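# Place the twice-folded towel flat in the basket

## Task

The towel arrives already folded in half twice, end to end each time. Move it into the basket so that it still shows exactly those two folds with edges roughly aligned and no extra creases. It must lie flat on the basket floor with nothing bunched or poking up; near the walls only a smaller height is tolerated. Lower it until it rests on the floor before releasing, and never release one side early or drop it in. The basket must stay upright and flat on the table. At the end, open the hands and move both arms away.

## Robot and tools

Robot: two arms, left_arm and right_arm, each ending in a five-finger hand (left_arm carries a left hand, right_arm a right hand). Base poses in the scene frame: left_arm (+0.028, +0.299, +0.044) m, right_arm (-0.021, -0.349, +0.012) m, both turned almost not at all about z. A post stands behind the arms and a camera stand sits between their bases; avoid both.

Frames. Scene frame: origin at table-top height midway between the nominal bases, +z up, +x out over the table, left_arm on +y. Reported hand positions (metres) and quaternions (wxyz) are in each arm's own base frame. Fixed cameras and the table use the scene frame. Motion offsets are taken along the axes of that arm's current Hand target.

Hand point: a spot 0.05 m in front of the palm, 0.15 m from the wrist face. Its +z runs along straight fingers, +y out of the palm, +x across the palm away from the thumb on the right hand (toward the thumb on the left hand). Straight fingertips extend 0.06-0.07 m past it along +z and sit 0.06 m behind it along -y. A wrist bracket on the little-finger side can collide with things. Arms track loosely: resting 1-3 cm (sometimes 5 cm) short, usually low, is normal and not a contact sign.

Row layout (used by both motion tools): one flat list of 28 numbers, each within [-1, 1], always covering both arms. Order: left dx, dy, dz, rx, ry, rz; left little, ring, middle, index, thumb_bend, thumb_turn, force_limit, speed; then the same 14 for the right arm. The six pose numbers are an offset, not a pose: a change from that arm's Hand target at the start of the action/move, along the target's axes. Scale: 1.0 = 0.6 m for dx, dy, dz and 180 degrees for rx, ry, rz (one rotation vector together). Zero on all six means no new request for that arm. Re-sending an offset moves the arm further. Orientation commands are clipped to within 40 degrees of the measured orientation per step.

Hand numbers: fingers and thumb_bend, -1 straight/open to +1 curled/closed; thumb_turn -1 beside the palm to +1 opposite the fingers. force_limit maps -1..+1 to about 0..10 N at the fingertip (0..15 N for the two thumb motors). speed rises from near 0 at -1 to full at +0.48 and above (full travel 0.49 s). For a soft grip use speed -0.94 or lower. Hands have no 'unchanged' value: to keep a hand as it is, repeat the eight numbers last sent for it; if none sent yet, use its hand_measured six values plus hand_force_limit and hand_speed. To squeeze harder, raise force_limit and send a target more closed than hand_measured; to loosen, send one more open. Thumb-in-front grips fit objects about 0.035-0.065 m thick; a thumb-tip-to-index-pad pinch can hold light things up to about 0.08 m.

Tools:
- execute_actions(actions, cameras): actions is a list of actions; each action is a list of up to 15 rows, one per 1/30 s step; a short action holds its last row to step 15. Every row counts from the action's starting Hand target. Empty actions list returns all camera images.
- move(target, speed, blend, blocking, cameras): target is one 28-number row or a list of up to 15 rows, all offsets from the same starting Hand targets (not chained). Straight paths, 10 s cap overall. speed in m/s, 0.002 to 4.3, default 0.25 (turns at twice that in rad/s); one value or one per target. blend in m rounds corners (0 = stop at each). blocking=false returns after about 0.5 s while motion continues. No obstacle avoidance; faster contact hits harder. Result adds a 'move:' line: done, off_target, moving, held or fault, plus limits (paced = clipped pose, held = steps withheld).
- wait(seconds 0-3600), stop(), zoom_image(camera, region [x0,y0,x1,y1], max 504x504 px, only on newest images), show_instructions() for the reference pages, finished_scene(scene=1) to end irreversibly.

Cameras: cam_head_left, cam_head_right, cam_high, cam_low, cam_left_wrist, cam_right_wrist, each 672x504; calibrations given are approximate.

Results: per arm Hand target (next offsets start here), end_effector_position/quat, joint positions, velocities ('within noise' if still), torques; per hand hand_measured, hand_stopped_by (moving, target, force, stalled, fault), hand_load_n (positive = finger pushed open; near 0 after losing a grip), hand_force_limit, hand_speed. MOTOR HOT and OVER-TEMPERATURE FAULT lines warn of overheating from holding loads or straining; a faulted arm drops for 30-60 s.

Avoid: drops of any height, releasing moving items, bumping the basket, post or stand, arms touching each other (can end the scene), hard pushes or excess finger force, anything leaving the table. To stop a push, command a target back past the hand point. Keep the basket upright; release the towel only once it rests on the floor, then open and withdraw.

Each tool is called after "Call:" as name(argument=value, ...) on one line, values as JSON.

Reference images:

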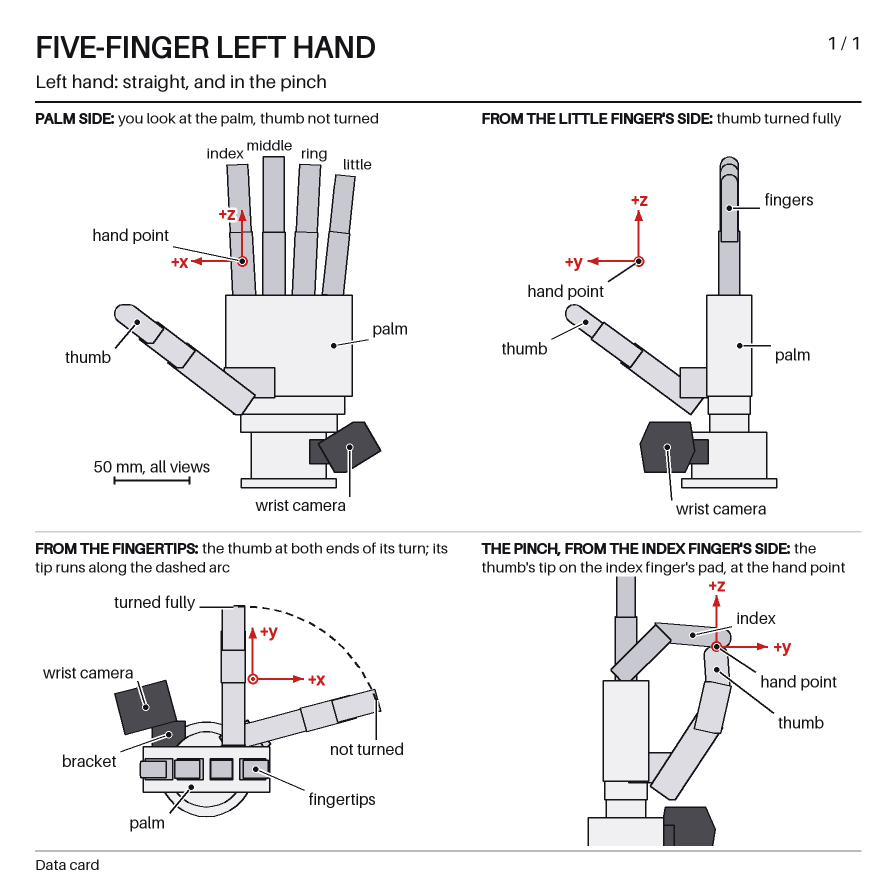

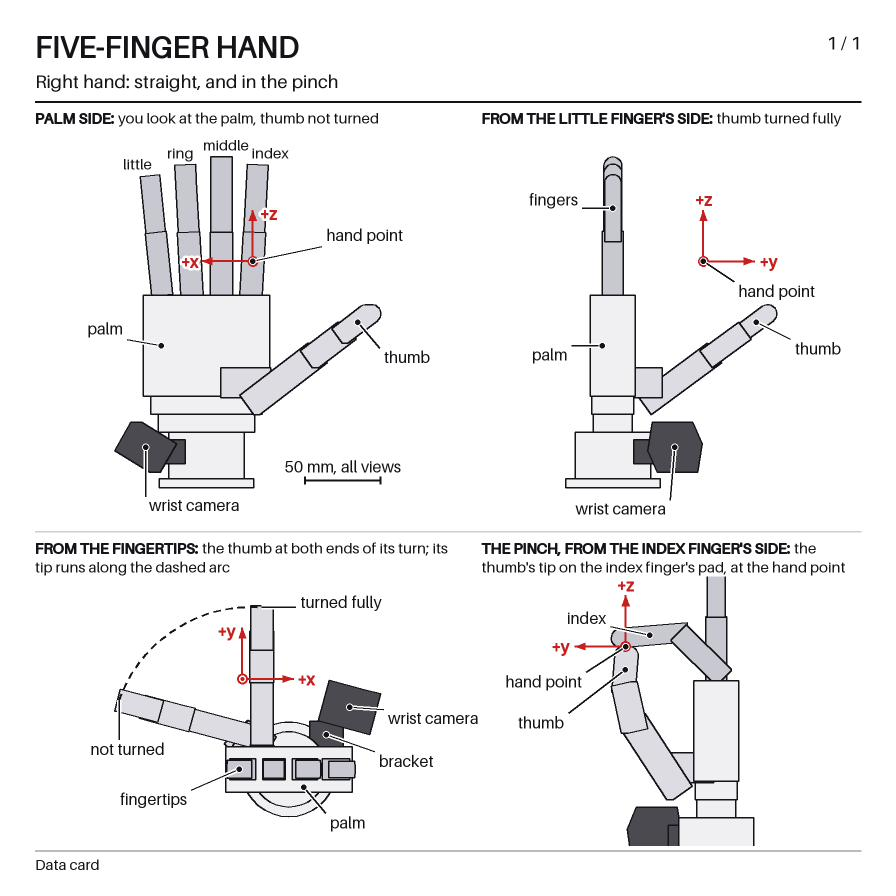

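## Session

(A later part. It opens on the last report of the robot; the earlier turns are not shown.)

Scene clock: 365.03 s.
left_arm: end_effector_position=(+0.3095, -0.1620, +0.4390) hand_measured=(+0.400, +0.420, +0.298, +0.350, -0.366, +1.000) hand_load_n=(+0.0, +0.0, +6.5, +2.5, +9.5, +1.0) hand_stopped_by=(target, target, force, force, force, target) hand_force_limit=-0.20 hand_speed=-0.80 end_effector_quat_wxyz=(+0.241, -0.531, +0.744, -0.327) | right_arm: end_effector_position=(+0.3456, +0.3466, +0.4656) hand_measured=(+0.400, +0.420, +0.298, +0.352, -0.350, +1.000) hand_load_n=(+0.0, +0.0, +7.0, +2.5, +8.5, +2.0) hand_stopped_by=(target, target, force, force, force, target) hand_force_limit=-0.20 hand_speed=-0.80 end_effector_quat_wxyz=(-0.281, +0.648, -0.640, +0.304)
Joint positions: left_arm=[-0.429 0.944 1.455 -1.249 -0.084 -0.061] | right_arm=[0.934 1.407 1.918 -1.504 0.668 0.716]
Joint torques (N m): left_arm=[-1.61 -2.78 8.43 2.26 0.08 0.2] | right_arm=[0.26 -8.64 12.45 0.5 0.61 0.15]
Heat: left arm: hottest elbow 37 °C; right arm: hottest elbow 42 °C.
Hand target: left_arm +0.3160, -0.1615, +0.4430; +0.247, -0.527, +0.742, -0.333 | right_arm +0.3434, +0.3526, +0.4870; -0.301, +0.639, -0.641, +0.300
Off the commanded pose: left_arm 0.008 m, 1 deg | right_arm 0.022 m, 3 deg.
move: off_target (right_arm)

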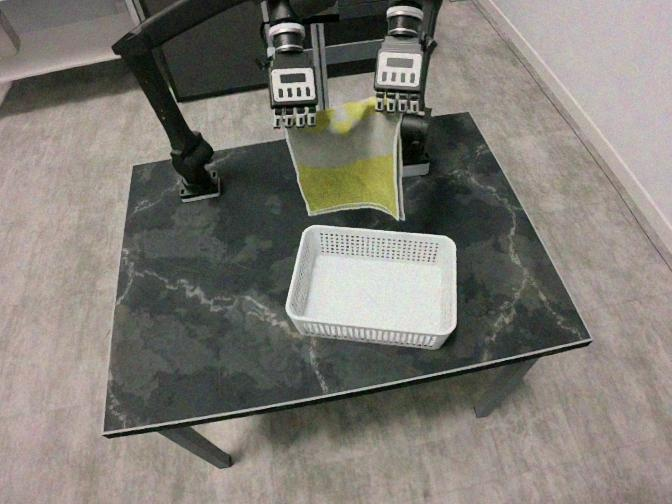

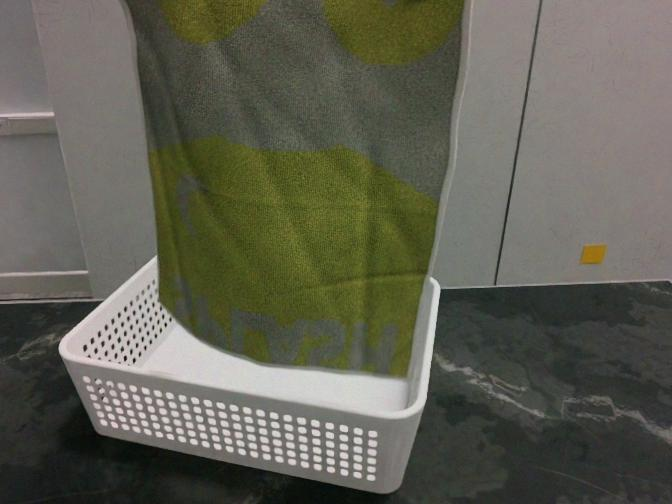

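Call:
move(target=[[-0.1284, -0.0194, 0.0931, 0, 0.0349, 0.0293, 0.4, 0.42, 0.42, 0.5, 0.1, 1, -0.2, -0.8, -0.0943, -0.0293, 0.0764, 0, 0.0349, 0.0293, 0.4, 0.42, 0.42, 0.5, 0.1, 1, -0.2, -0.8]], speed=0.08, cameras=["all"])

Scene clock: 369.07 s.
left_arm: end_effector_position=(+0.3818, -0.1071, +0.4129) hand_measured=(+0.400, +0.420, +0.298, +0.350, -0.366, +1.000) hand_load_n=(+0.0, +0.0, +6.5, +3.0, +9.5, +1.0) hand_stopped_by=(target, target, force, force, force, target) hand_force_limit=-0.20 hand_speed=-0.80 end_effector_quat_wxyz=(+0.212, -0.478, +0.779, -0.345) | right_arm: end_effector_position=(+0.3936, +0.4016, +0.4516) hand_measured=(+0.400, +0.420, +0.298, +0.352, -0.350, +1.000) hand_load_n=(+0.0, +0.0, +7.0, +3.0, +9.0, +1.5) hand_stopped_by=(target, target, force, force, force, target) hand_force_limit=-0.20 hand_speed=-0.80 end_effector_quat_wxyz=(+0.259, -0.599, +0.684, -0.325)
Joint positions: left_arm=[-0.106 1.067 1.455 -1.158 0.266 0.25] | right_arm=[0.947 1.652 2.17 -1.627 0.751 0.894]
Joint torques (N m): left_arm=[-1.55 -5.36 8.75 2.19 0.32 0.15] | right_arm=[0.5 -11.69 12.22 0.36 0.69 0.14]
Heat: left arm: hottest elbow 37 °C; right arm: hottest elbow 43 °C.
Hand target: left_arm +0.3881, -0.1043, +0.4163; +0.221, -0.473, +0.778, -0.349 | right_arm +0.3900, +0.4092, +0.4714; +0.279, -0.592, +0.685, -0.320
Off the commanded pose: left_arm 0.008 m, 1 deg | right_arm 0.021 m, 3 deg.
move: off_target (right_arm)
cam_left_wrist: T_world_to_cam=[[0.42715, -0.5508, 0.71705, -0.51823], [-0.87826, -0.44127, 0.18422, 0.20944], [0.21495, -0.70845, -0.67223, 0.22865]] pos_world=[0.35616, -0.03103, 0.48673]
cam_right_wrist: T_world_to_cam=[[-0.67751, -0.13568, -0.72289, 0.65002], [-0.36254, 0.91675, 0.16771, -0.29901], [0.63996, 0.3757, -0.6703, 0.011]] pos_world=[0.32495, 0.35818, 0.52742]

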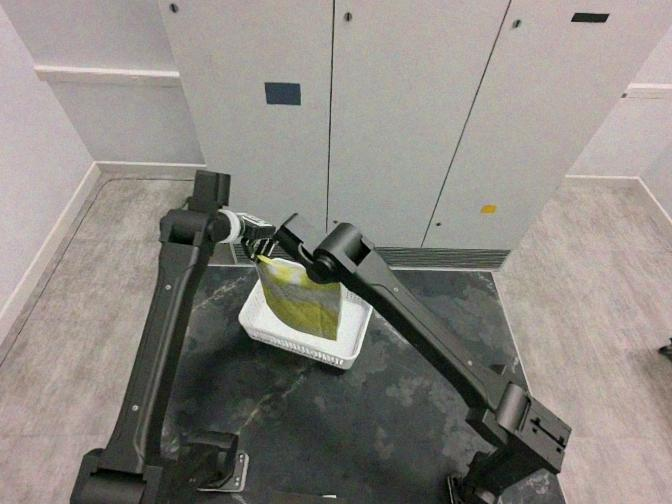

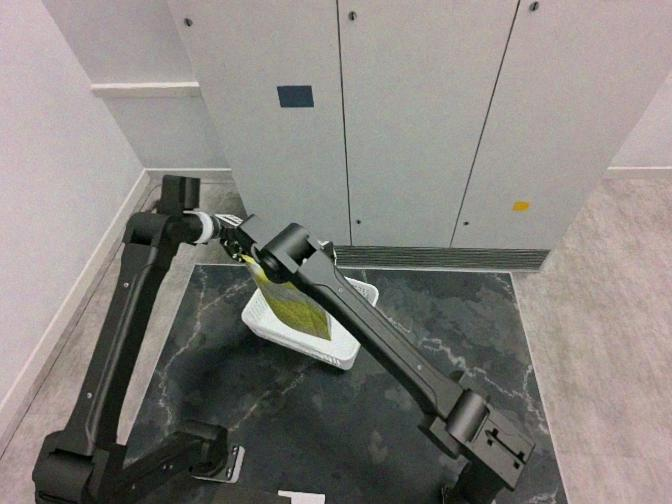

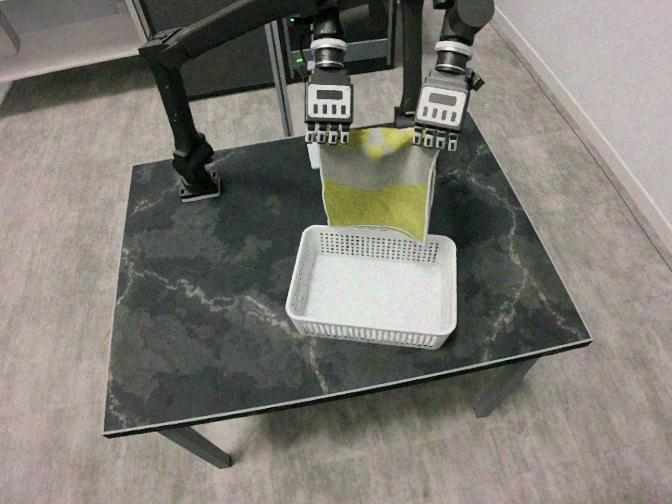

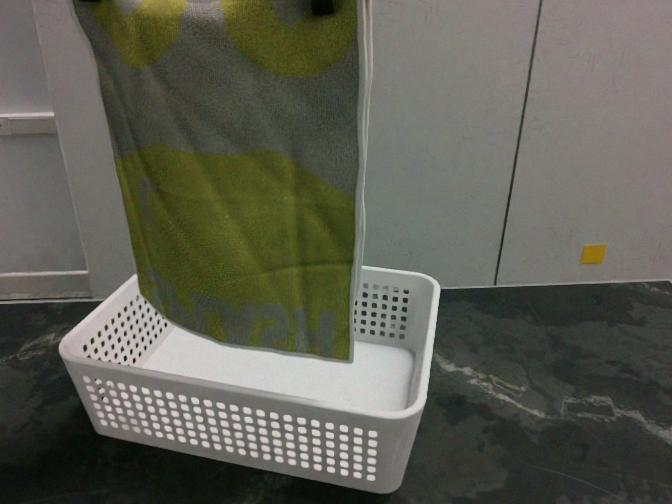

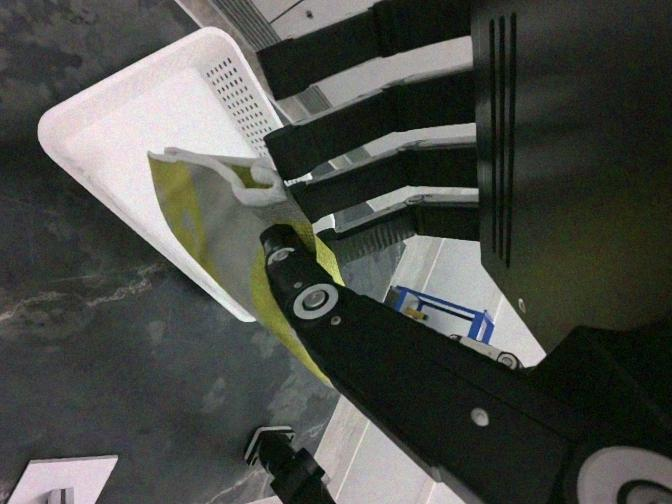

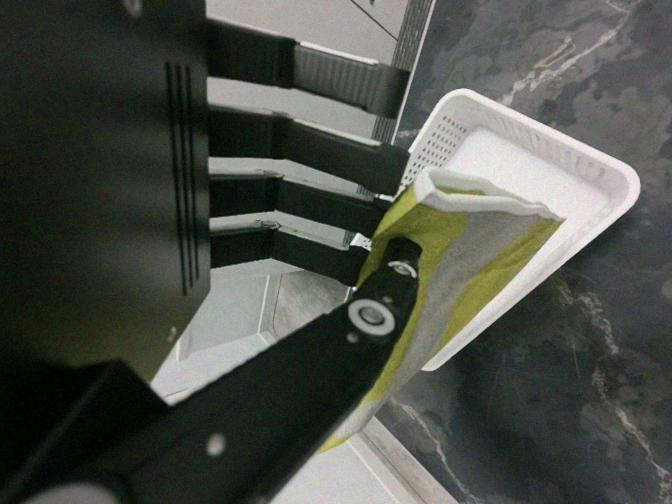

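Call:
zoom_image(camera="cam_low", region=[60, 180, 440, 465])

Call:
zoom_image(camera="cam_high", region=[270, 80, 490, 260])

Scaled by 1.326 from the camera's image (finer frame: 960x720).

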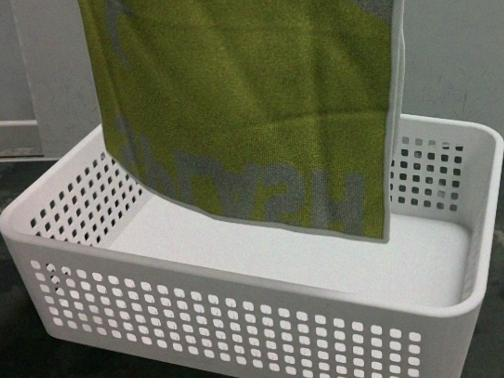

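Scaled by 2.291 from the camera's image (finer frame: 960x720).

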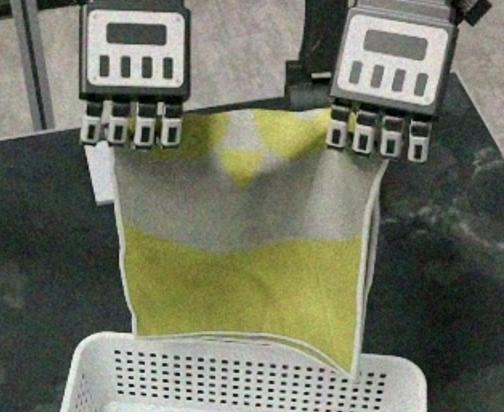

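Call:
zoom_image(camera="cam_head_left", region=[200, 190, 400, 390])

Call:
zoom_image(camera="cam_left_wrist", region=[30, 0, 430, 400])

Call:
zoom_image(camera="cam_right_wrist", region=[260, 60, 660, 460])

Scaled by 2.520 from the camera's image (finer frame: 960x720).

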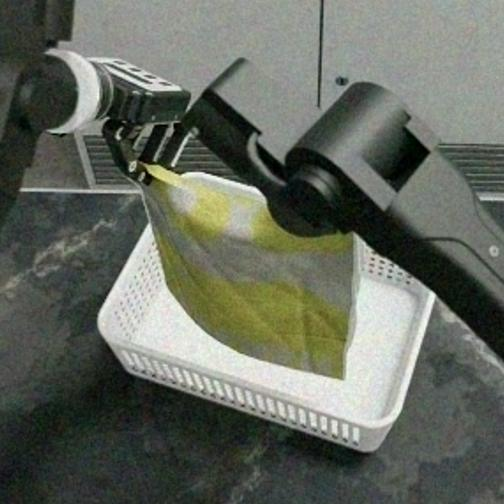

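Scaled by 1.260 from the camera's image (finer frame: 960x720).

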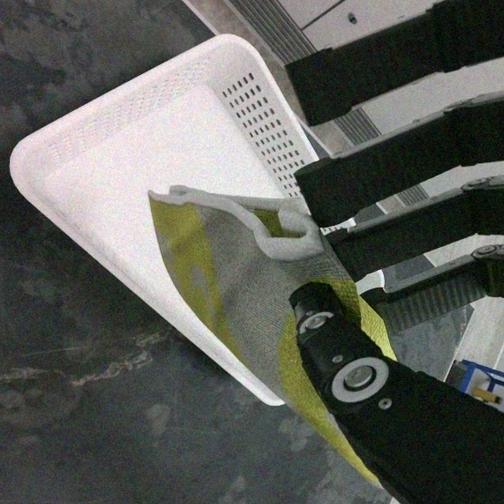

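Scaled by 1.260 from the camera's image (finer frame: 960x720).

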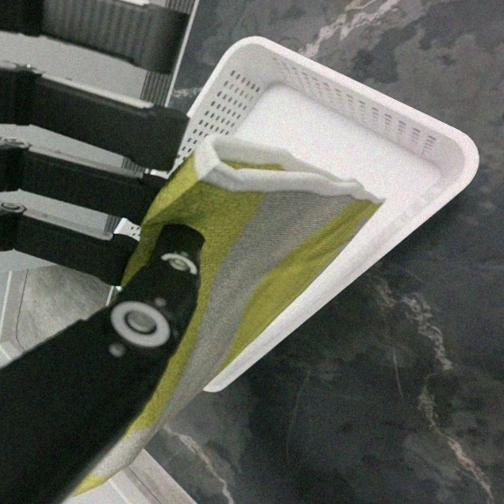

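Call:
zoom_image(camera="cam_high", region=[300, 90, 470, 190])

Call:
zoom_image(camera="cam_low", region=[50, 0, 450, 200])

Scaled by 2.965 from the camera's image (finer frame: 960x720).

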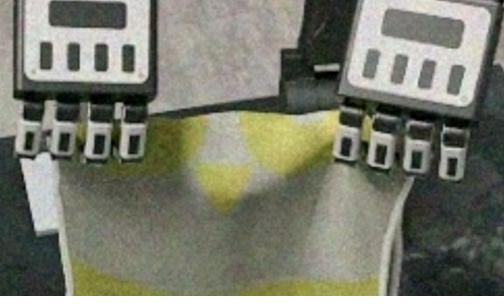

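Scaled by 1.260 from the camera's image (finer frame: 960x720).

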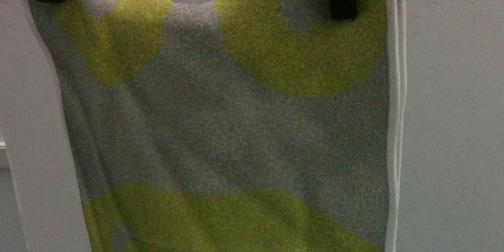

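Call:
move(target=[[-0.0474, -0.0522, 0.2613, 0, 0, 0, 0.4, 0.42, 0.42, 0.5, 0.1, 1, -0.2, -0.8, 0.0598, -0.0409, 0.2531, 0, 0, 0, 0.4, 0.42, 0.42, 0.5, 0.1, 1, -0.2, -0.8]], speed=0.08, cameras=["all"])

Scene clock: 385.77 s.
left_arm: end_effector_position=(+0.5133, -0.1357, +0.3194) hand_measured=(+0.400, +0.420, +0.298, +0.350, -0.366, +1.000) hand_load_n=(+0.0, +0.0, +6.5, +2.5, +9.5, +0.5) hand_stopped_by=(target, target, force, force, force, target) hand_force_limit=-0.20 hand_speed=-0.80 end_effector_quat_wxyz=(+0.206, -0.477, +0.785, -0.336) | right_arm: end_effector_position=(+0.5099, +0.3602, +0.3828) hand_measured=(+0.400, +0.420, +0.298, +0.352, -0.350, +1.000) hand_load_n=(+0.0, +0.0, +7.0, +3.0, +8.5, +2.0) hand_stopped_by=(target, target, force, force, force, target) hand_force_limit=-0.20 hand_speed=-0.80 end_effector_quat_wxyz=(+0.268, -0.598, +0.686, -0.317)
Joint positions: left_arm=[-0.142 1.365 1.455 -0.879 0.238 0.238] | right_arm=[0.716 1.652 1.951 -1.23 0.614 0.643]
Joint torques (N m): left_arm=[-2.73 -10.46 11.43 2.14 -0.06 -0.11] | right_arm=[-2.14 -13.68 9.47 1.62 0.33 -0.07]
Heat: left arm: hottest elbow 38 °C; right arm: hottest elbow 43 °C.
Hand target: left_arm +0.5251, -0.1409, +0.3372; +0.221, -0.473, +0.778, -0.349 | right_arm +0.5160, +0.3547, +0.3930; +0.279, -0.592, +0.685, -0.320
Off the commanded pose: left_arm 0.022 m, 2 deg | right_arm 0.013 m, 1 deg.
move: off_target (left_arm, right_arm)
cam_left_wrist: T_world_to_cam=[[0.43725, -0.56365, 0.7008, -0.52486], [-0.87764, -0.43758, 0.19564, 0.32607], [0.19638, -0.70059, -0.68601, 0.13224]] pos_world=[0.4897, -0.06051, 0.39474]
cam_right_wrist: T_world_to_cam=[[-0.67471, -0.12227, -0.72789, 0.66909], [-0.36858, 0.91023, 0.18876, -0.21002], [0.63947, 0.39564, -0.6592, -0.10526]] pos_world=[0.44134, 0.31462, 0.45727]

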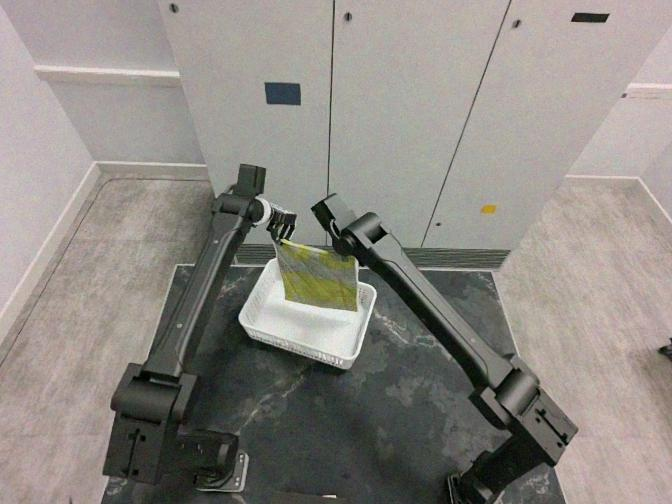

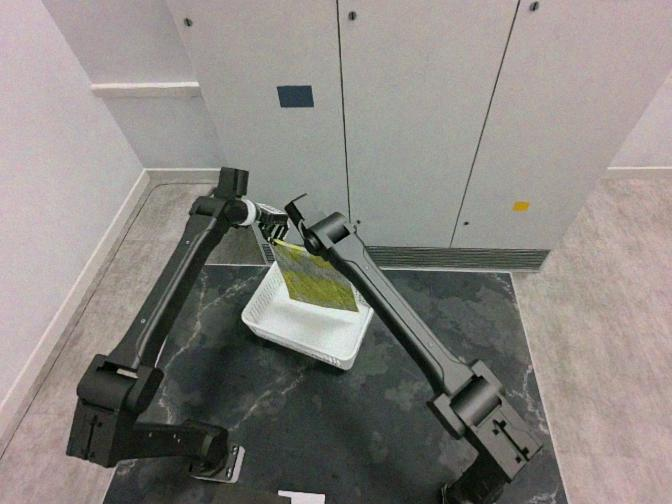

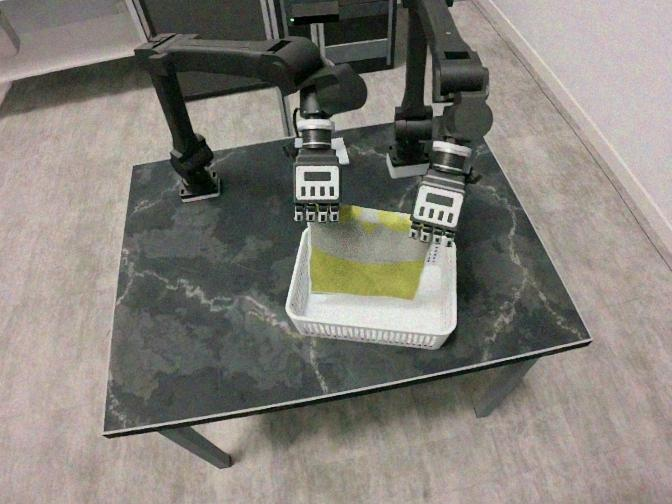

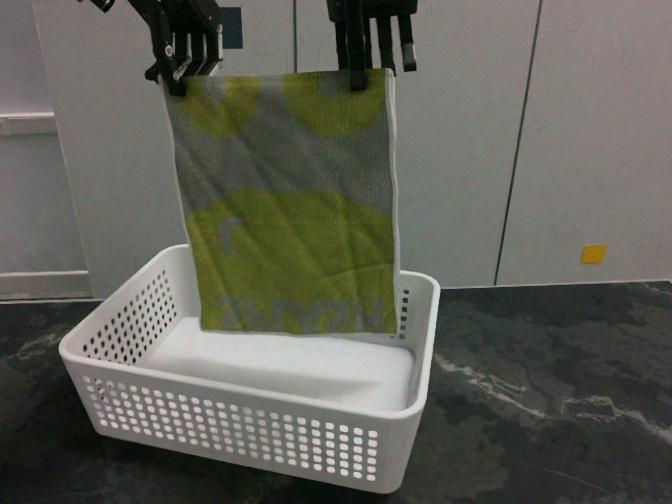

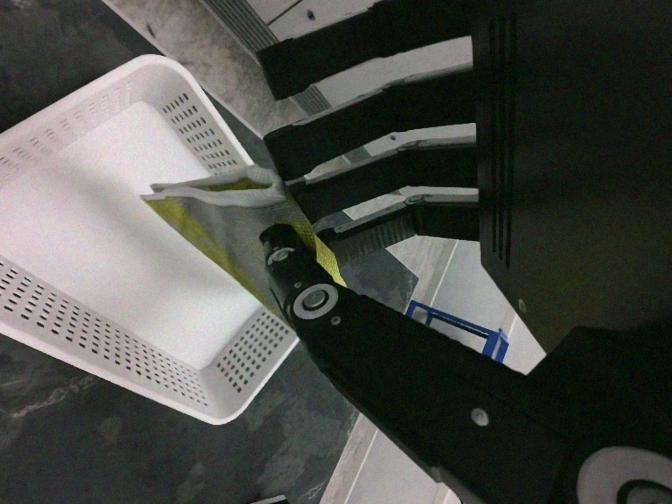

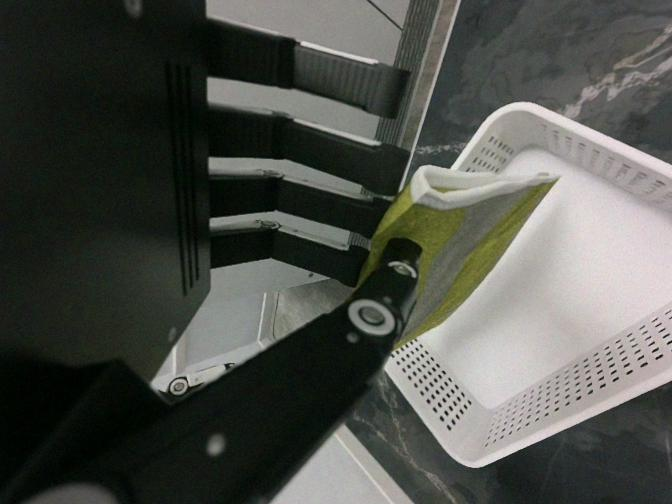

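Call:
zoom_image(camera="cam_high", region=[280, 190, 480, 350])

Call:
zoom_image(camera="cam_low", region=[140, 220, 440, 420])

Scaled by 2.520 from the camera's image (finer frame: 960x720).

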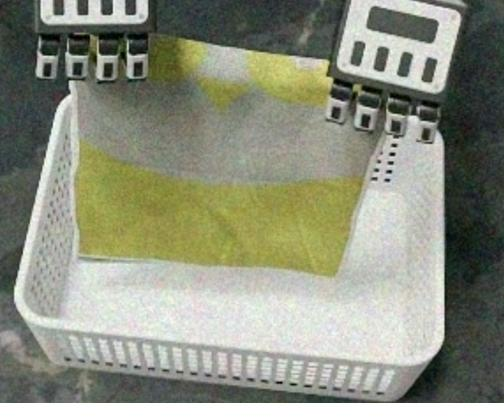

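Scaled by 1.680 from the camera's image (finer frame: 960x720).

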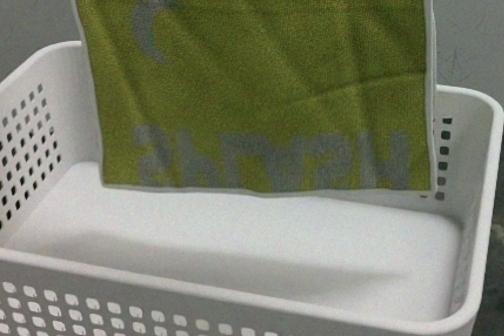

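Call:
wait(seconds=0.2, cameras=["cam_high", "cam_low", "cam_left_wrist", "cam_right_wrist"])

Call:
zoom_image(camera="cam_high", region=[280, 190, 480, 350])

Call:
zoom_image(camera="cam_low", region=[140, 220, 440, 420])

Call:
zoom_image(camera="cam_low", region=[120, 0, 440, 213])

Scene clock: 400.77 s.
left_arm: end_effector_position=(+0.5133, -0.1357, +0.3194) hand_measured=(+0.400, +0.420, +0.298, +0.350, -0.366, +1.000) hand_load_n=(+0.0, +0.0, +6.5, +2.5, +9.5, +1.0) hand_stopped_by=(target, target, force, force, force, target) hand_force_limit=-0.20 hand_speed=-0.80 end_effector_quat_wxyz=(+0.206, -0.477, +0.785, -0.336) | right_arm: end_effector_position=(+0.5099, +0.3602, +0.3828) hand_measured=(+0.400, +0.420, +0.298, +0.352, -0.350, +1.000) hand_load_n=(+0.0, +0.0, +7.0, +3.0, +8.5, +1.5) hand_stopped_by=(target, target, force, force, force, target) hand_force_limit=-0.20 hand_speed=-0.80 end_effector_quat_wxyz=(+0.268, -0.598, +0.686, -0.317)
Joint positions: left_arm=[-0.142 1.365 1.455 -0.879 0.238 0.238] | right_arm=[0.716 1.652 1.951 -1.23 0.614 0.643]
Joint torques (N m): left_arm=[-2.73 -10.52 11.41 2.15 -0.06 -0.11] | right_arm=[-2.08 -13.86 9.47 1.58 0.33 -0.1]
Heat: left arm: hottest elbow 39 °C; right arm: hottest elbow 43 °C.
Hand target: left_arm +0.5251, -0.1409, +0.3372; +0.221, -0.473, +0.778, -0.349 | right_arm +0.5160, +0.3547, +0.3930; +0.279, -0.591, +0.686, -0.320
Off the commanded pose: left_arm 0.022 m, 2 deg | right_arm 0.013 m, 1 deg.
wait: 0.20 s; at rest from the start
cam_left_wrist: T_world_to_cam=[[0.43725, -0.56365, 0.7008, -0.52486], [-0.87764, -0.43758, 0.19564, 0.32607], [0.19638, -0.70059, -0.68601, 0.13224]] pos_world=[0.4897, -0.06051, 0.39474]
cam_right_wrist: T_world_to_cam=[[-0.67469, -0.12259, -0.72785, 0.66916], [-0.36879, 0.91019, 0.18855, -0.20982], [0.63937, 0.39564, -0.6593, -0.10517]] pos_world=[0.44134, 0.31462, 0.45727]

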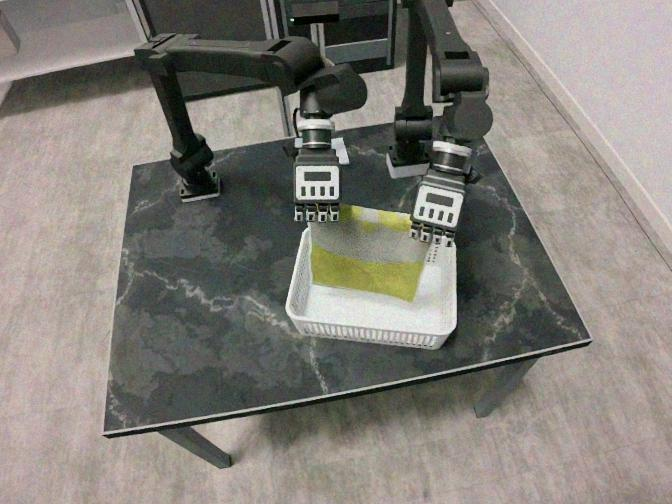

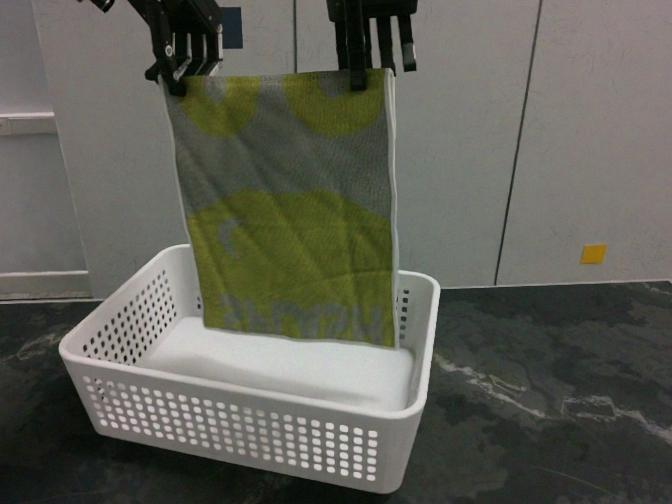

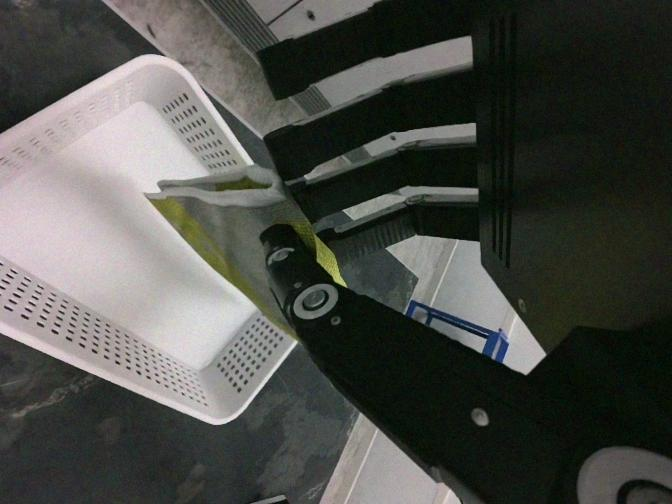

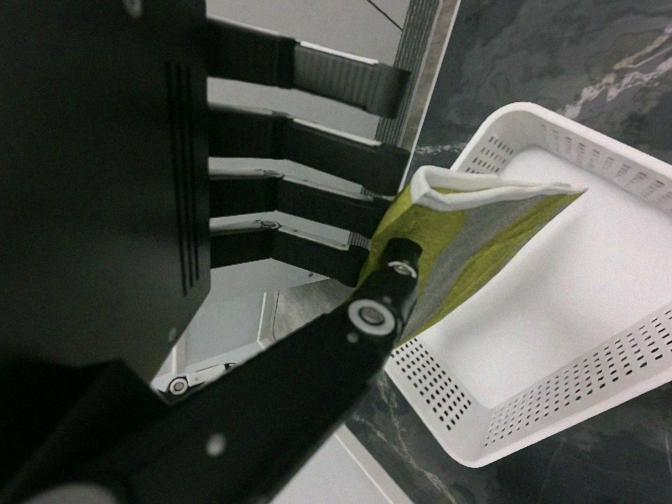

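Scaled by 2.520 from the camera's image (finer frame: 960x720).

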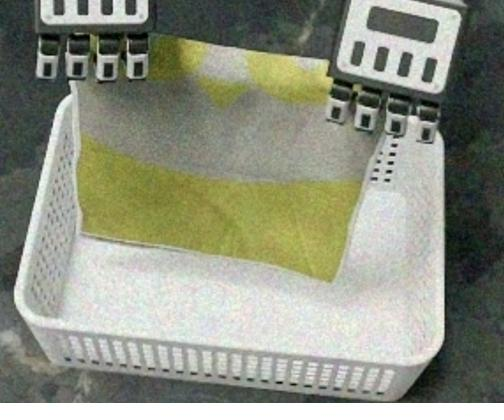

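Scaled by 1.680 from the camera's image (finer frame: 960x720).

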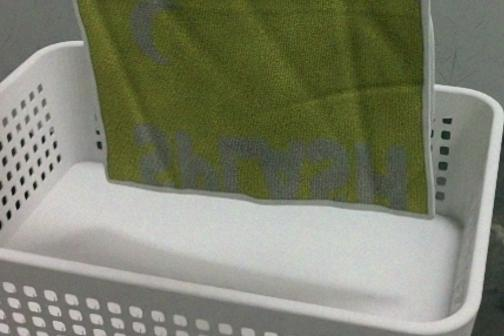

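Scaled by 1.575 from the camera's image (finer frame: 960x720).

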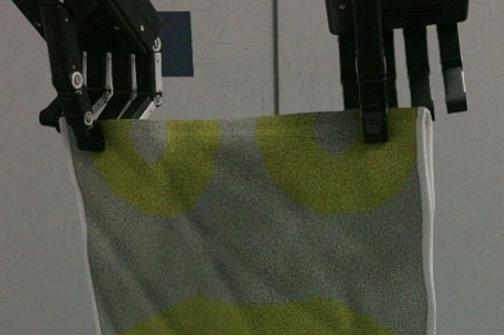

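Call:
move(target=[[-0.0088, -0.0527, 0.0148, 0, 0, 0, 0.4, 0.42, 0.42, 0.5, 0.1, 1, -0.2, -0.8, 0.0115, -0.03, 0.0517, 0, 0, 0, 0.4, 0.42, 0.42, 0.5, 0.1, 1, -0.2, -0.8]], speed=0.05, cameras=[])

Call:
wait(seconds=1.5, cameras=["cam_high", "cam_low"])

Call:
zoom_image(camera="cam_high", region=[280, 190, 480, 350])

Call:
zoom_image(camera="cam_low", region=[140, 220, 440, 420])

Scene clock: 407.80 s.
left_arm: end_effector_position=(+0.5395, -0.1449, +0.3300) hand_measured=(+0.400, +0.420, +0.298, +0.350, -0.366, +1.000) hand_load_n=(+0.0, +0.0, +6.5, +3.0, +9.5, +1.0) hand_stopped_by=(target, target, force, force, force, target) hand_force_limit=-0.20 hand_speed=-0.80 end_effector_quat_wxyz=(+0.206, -0.477, +0.785, -0.338) | right_arm: end_effector_position=(+0.5371, +0.3468, +0.3682) hand_measured=(+0.400, +0.420, +0.298, +0.352, -0.350, +1.000) hand_load_n=(+0.0, +0.0, +7.0, +2.5, +8.5, +2.0) hand_stopped_by=(target, target, force, force, force, target) hand_force_limit=-0.20 hand_speed=-0.80 end_effector_quat_wxyz=(+0.262, -0.601, +0.687, -0.314)
Joint positions: left_arm=[-0.152 1.437 1.554 -0.9 0.234 0.229] | right_arm=[0.662 1.681 1.951 -1.188 0.577 0.595]
Joint torques (N m): left_arm=[-2.49 -10.93 13.23 1.21 -0.14 -0.08] | right_arm=[-2.37 -13.57 12.14 1.5 0.36 -0.16]
Heat: left arm: hottest elbow 40 °C; right arm: hottest elbow 43 °C.
Hand target: left_arm +0.5519, -0.1490, +0.3551; +0.221, -0.473, +0.778, -0.349 | right_arm +0.5499, +0.3428, +0.3871; +0.279, -0.592, +0.685, -0.320
Off the commanded pose: left_arm 0.028 m, 2 deg | right_arm 0.023 m, 2 deg.
move: off_target (left_arm, right_arm)

Scene clock: 409.30 s.
left_arm: end_effector_position=(+0.5396, -0.1450, +0.3304) hand_measured=(+0.400, +0.420, +0.298, +0.350, -0.366, +1.000) hand_load_n=(+0.0, +0.0, +6.5, +3.0, +9.5, +1.0) hand_stopped_by=(target, target, force, force, force, target) hand_force_limit=-0.20 hand_speed=-0.80 end_effector_quat_wxyz=(+0.207, -0.477, +0.785, -0.338) | right_arm: end_effector_position=(+0.5370, +0.3467, +0.3682) hand_measured=(+0.400, +0.420, +0.298, +0.352, -0.350, +1.000) hand_load_n=(+0.0, +0.0, +7.0, +2.5, +8.5, +2.0) hand_stopped_by=(target, target, force, force, force, target) hand_force_limit=-0.20 hand_speed=-0.80 end_effector_quat_wxyz=(+0.262, -0.601, +0.687, -0.314)
Joint positions: left_arm=[-0.152 1.437 1.554 -0.9 0.234 0.229] | right_arm=[0.662 1.681 1.951 -1.188 0.577 0.594]
Joint torques (N m): left_arm=[-2.49 -11.16 13.16 1.14 -0.14 -0.08] | right_arm=[-2.43 -13.22 12.08 1.52 0.36 -0.15]
Heat: left arm: hottest elbow 40 °C; right arm: hottest elbow 44 °C.
Hand target: left_arm +0.5519, -0.1490, +0.3550; +0.221, -0.473, +0.778, -0.349 | right_arm +0.5499, +0.3427, +0.3871; +0.279, -0.592, +0.685, -0.320
Off the commanded pose: left_arm 0.028 m, 2 deg | right_arm 0.023 m, 2 deg.
wait: 1.50 s; at rest by 0.17 s

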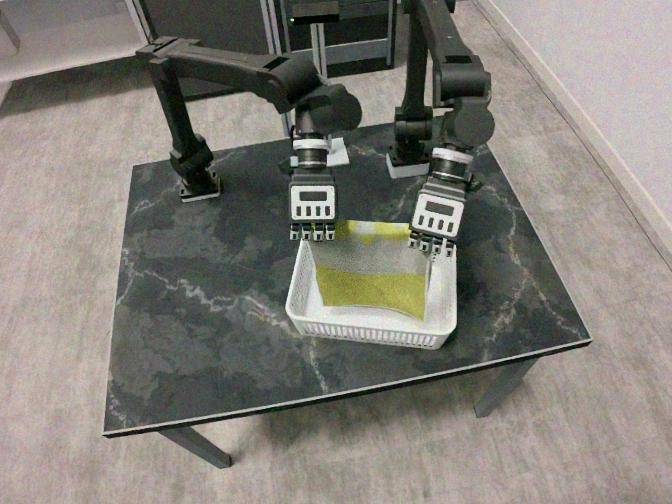

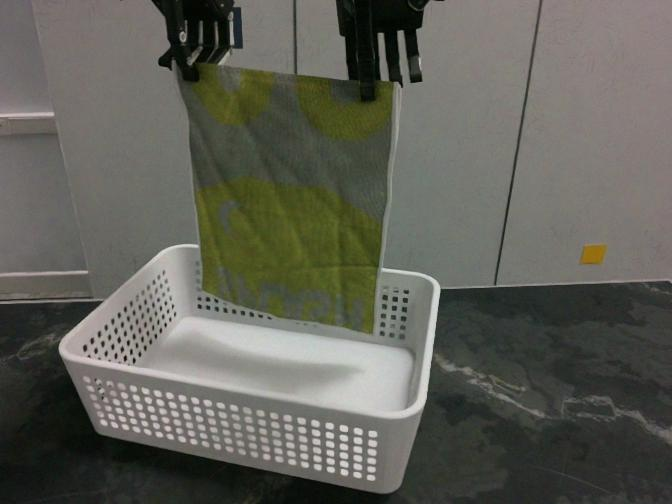

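Scaled by 2.520 from the camera's image (finer frame: 960x720).

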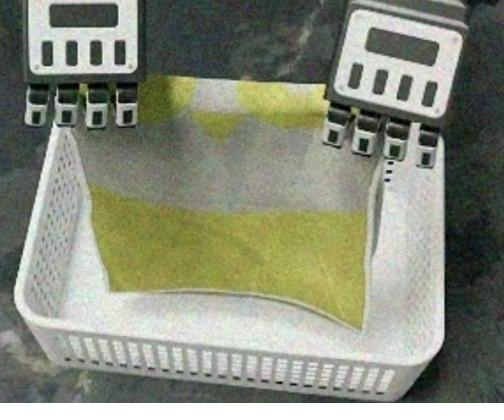

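Scaled by 1.680 from the camera's image (finer frame: 960x720).

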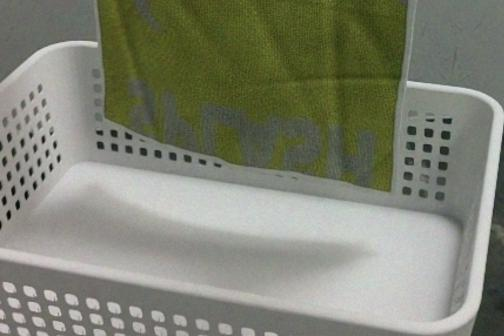

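Call:
wait(seconds=0.2, cameras=["cam_high", "cam_low", "cam_left_wrist", "cam_right_wrist"])

Call:
zoom_image(camera="cam_high", region=[280, 190, 480, 350])

Call:
zoom_image(camera="cam_low", region=[140, 220, 440, 420])

Scene clock: 411.17 s.
left_arm: end_effector_position=(+0.5396, -0.1450, +0.3304) hand_measured=(+0.400, +0.420, +0.298, +0.350, -0.366, +1.000) hand_load_n=(+0.0, +0.0, +6.5, +3.0, +9.0, +1.0) hand_stopped_by=(target, target, force, force, force, target) hand_force_limit=-0.20 hand_speed=-0.80 end_effector_quat_wxyz=(+0.207, -0.477, +0.785, -0.338) | right_arm: end_effector_position=(+0.5370, +0.3467, +0.3682) hand_measured=(+0.400, +0.420, +0.298, +0.352, -0.350, +1.000) hand_load_n=(+0.0, +0.5, +7.0, +3.0, +8.5, +2.0) hand_stopped_by=(target, target, force, force, force, target) hand_force_limit=-0.20 hand_speed=-0.80 end_effector_quat_wxyz=(+0.262, -0.601, +0.687, -0.314)
Joint positions: left_arm=[-0.152 1.437 1.554 -0.9 0.234 0.229] | right_arm=[0.662 1.681 1.951 -1.188 0.577 0.594]
Joint torques (N m): left_arm=[-2.55 -11.22 13.15 1.14 -0.14 -0.08] | right_arm=[-2.37 -13.27 12.11 1.5 0.36 -0.15]
Heat: left arm: hottest elbow 40 °C; right arm: hottest elbow 44 °C.
Hand target: left_arm +0.5519, -0.1490, +0.3550; +0.221, -0.473, +0.778, -0.349 | right_arm +0.5499, +0.3427, +0.3871; +0.279, -0.592, +0.685, -0.320
Off the commanded pose: left_arm 0.028 m, 2 deg | right_arm 0.023 m, 2 deg.
wait: 0.20 s; at rest from the start
cam_left_wrist: T_world_to_cam=[[0.43398, -0.562, 0.70414, -0.54847], [-0.879, -0.43551, 0.19416, 0.34447], [0.19754, -0.7032, -0.683, 0.12613]] pos_world=[0.5159, -0.06953, 0.40546]
cam_right_wrist: T_world_to_cam=[[-0.68452, -0.12645, -0.71794, 0.67816], [-0.367, 0.91071, 0.18951, -0.1863], [0.62988, 0.39321, -0.66981, -0.11697]] pos_world=[0.46953, 0.30141, 0.44384]

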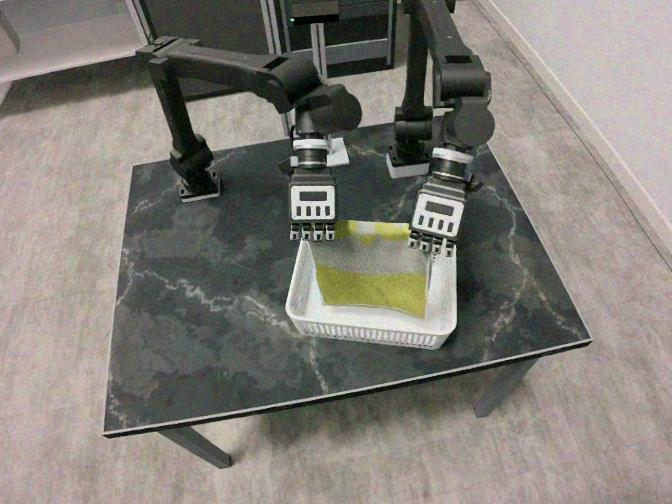

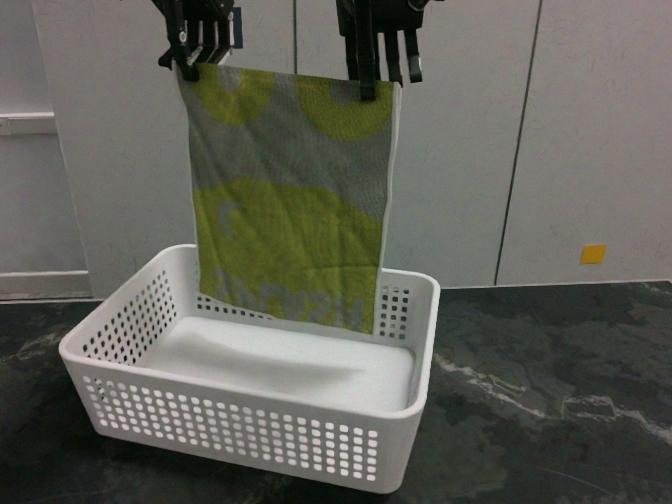

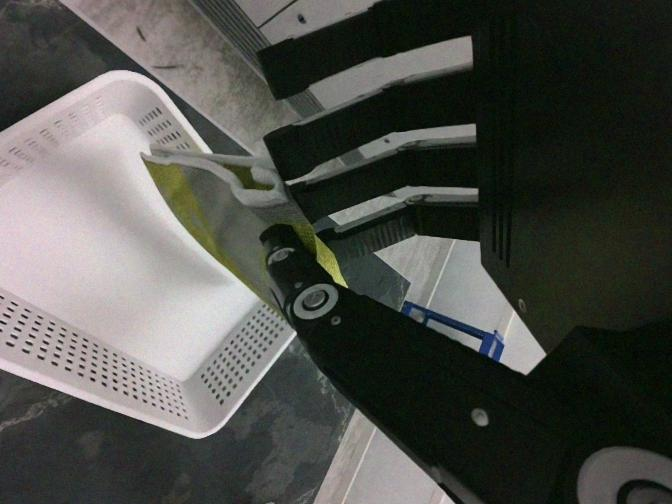

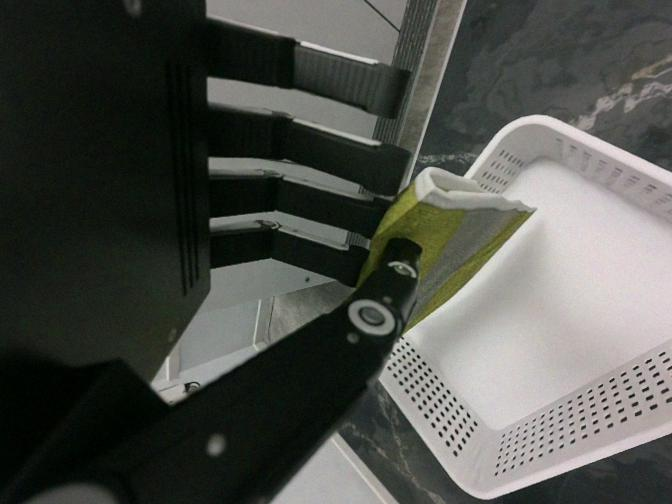

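Scaled by 2.520 from the camera's image (finer frame: 960x720).

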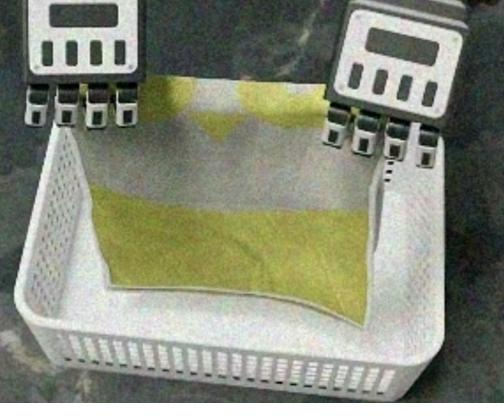

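Scaled by 1.680 from the camera's image (finer frame: 960x720).

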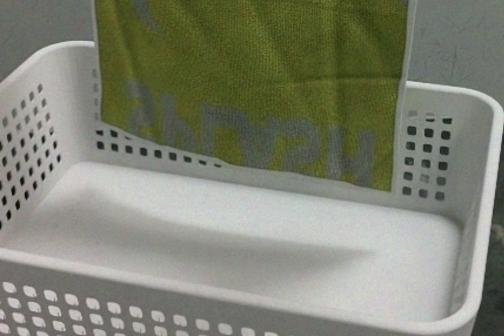

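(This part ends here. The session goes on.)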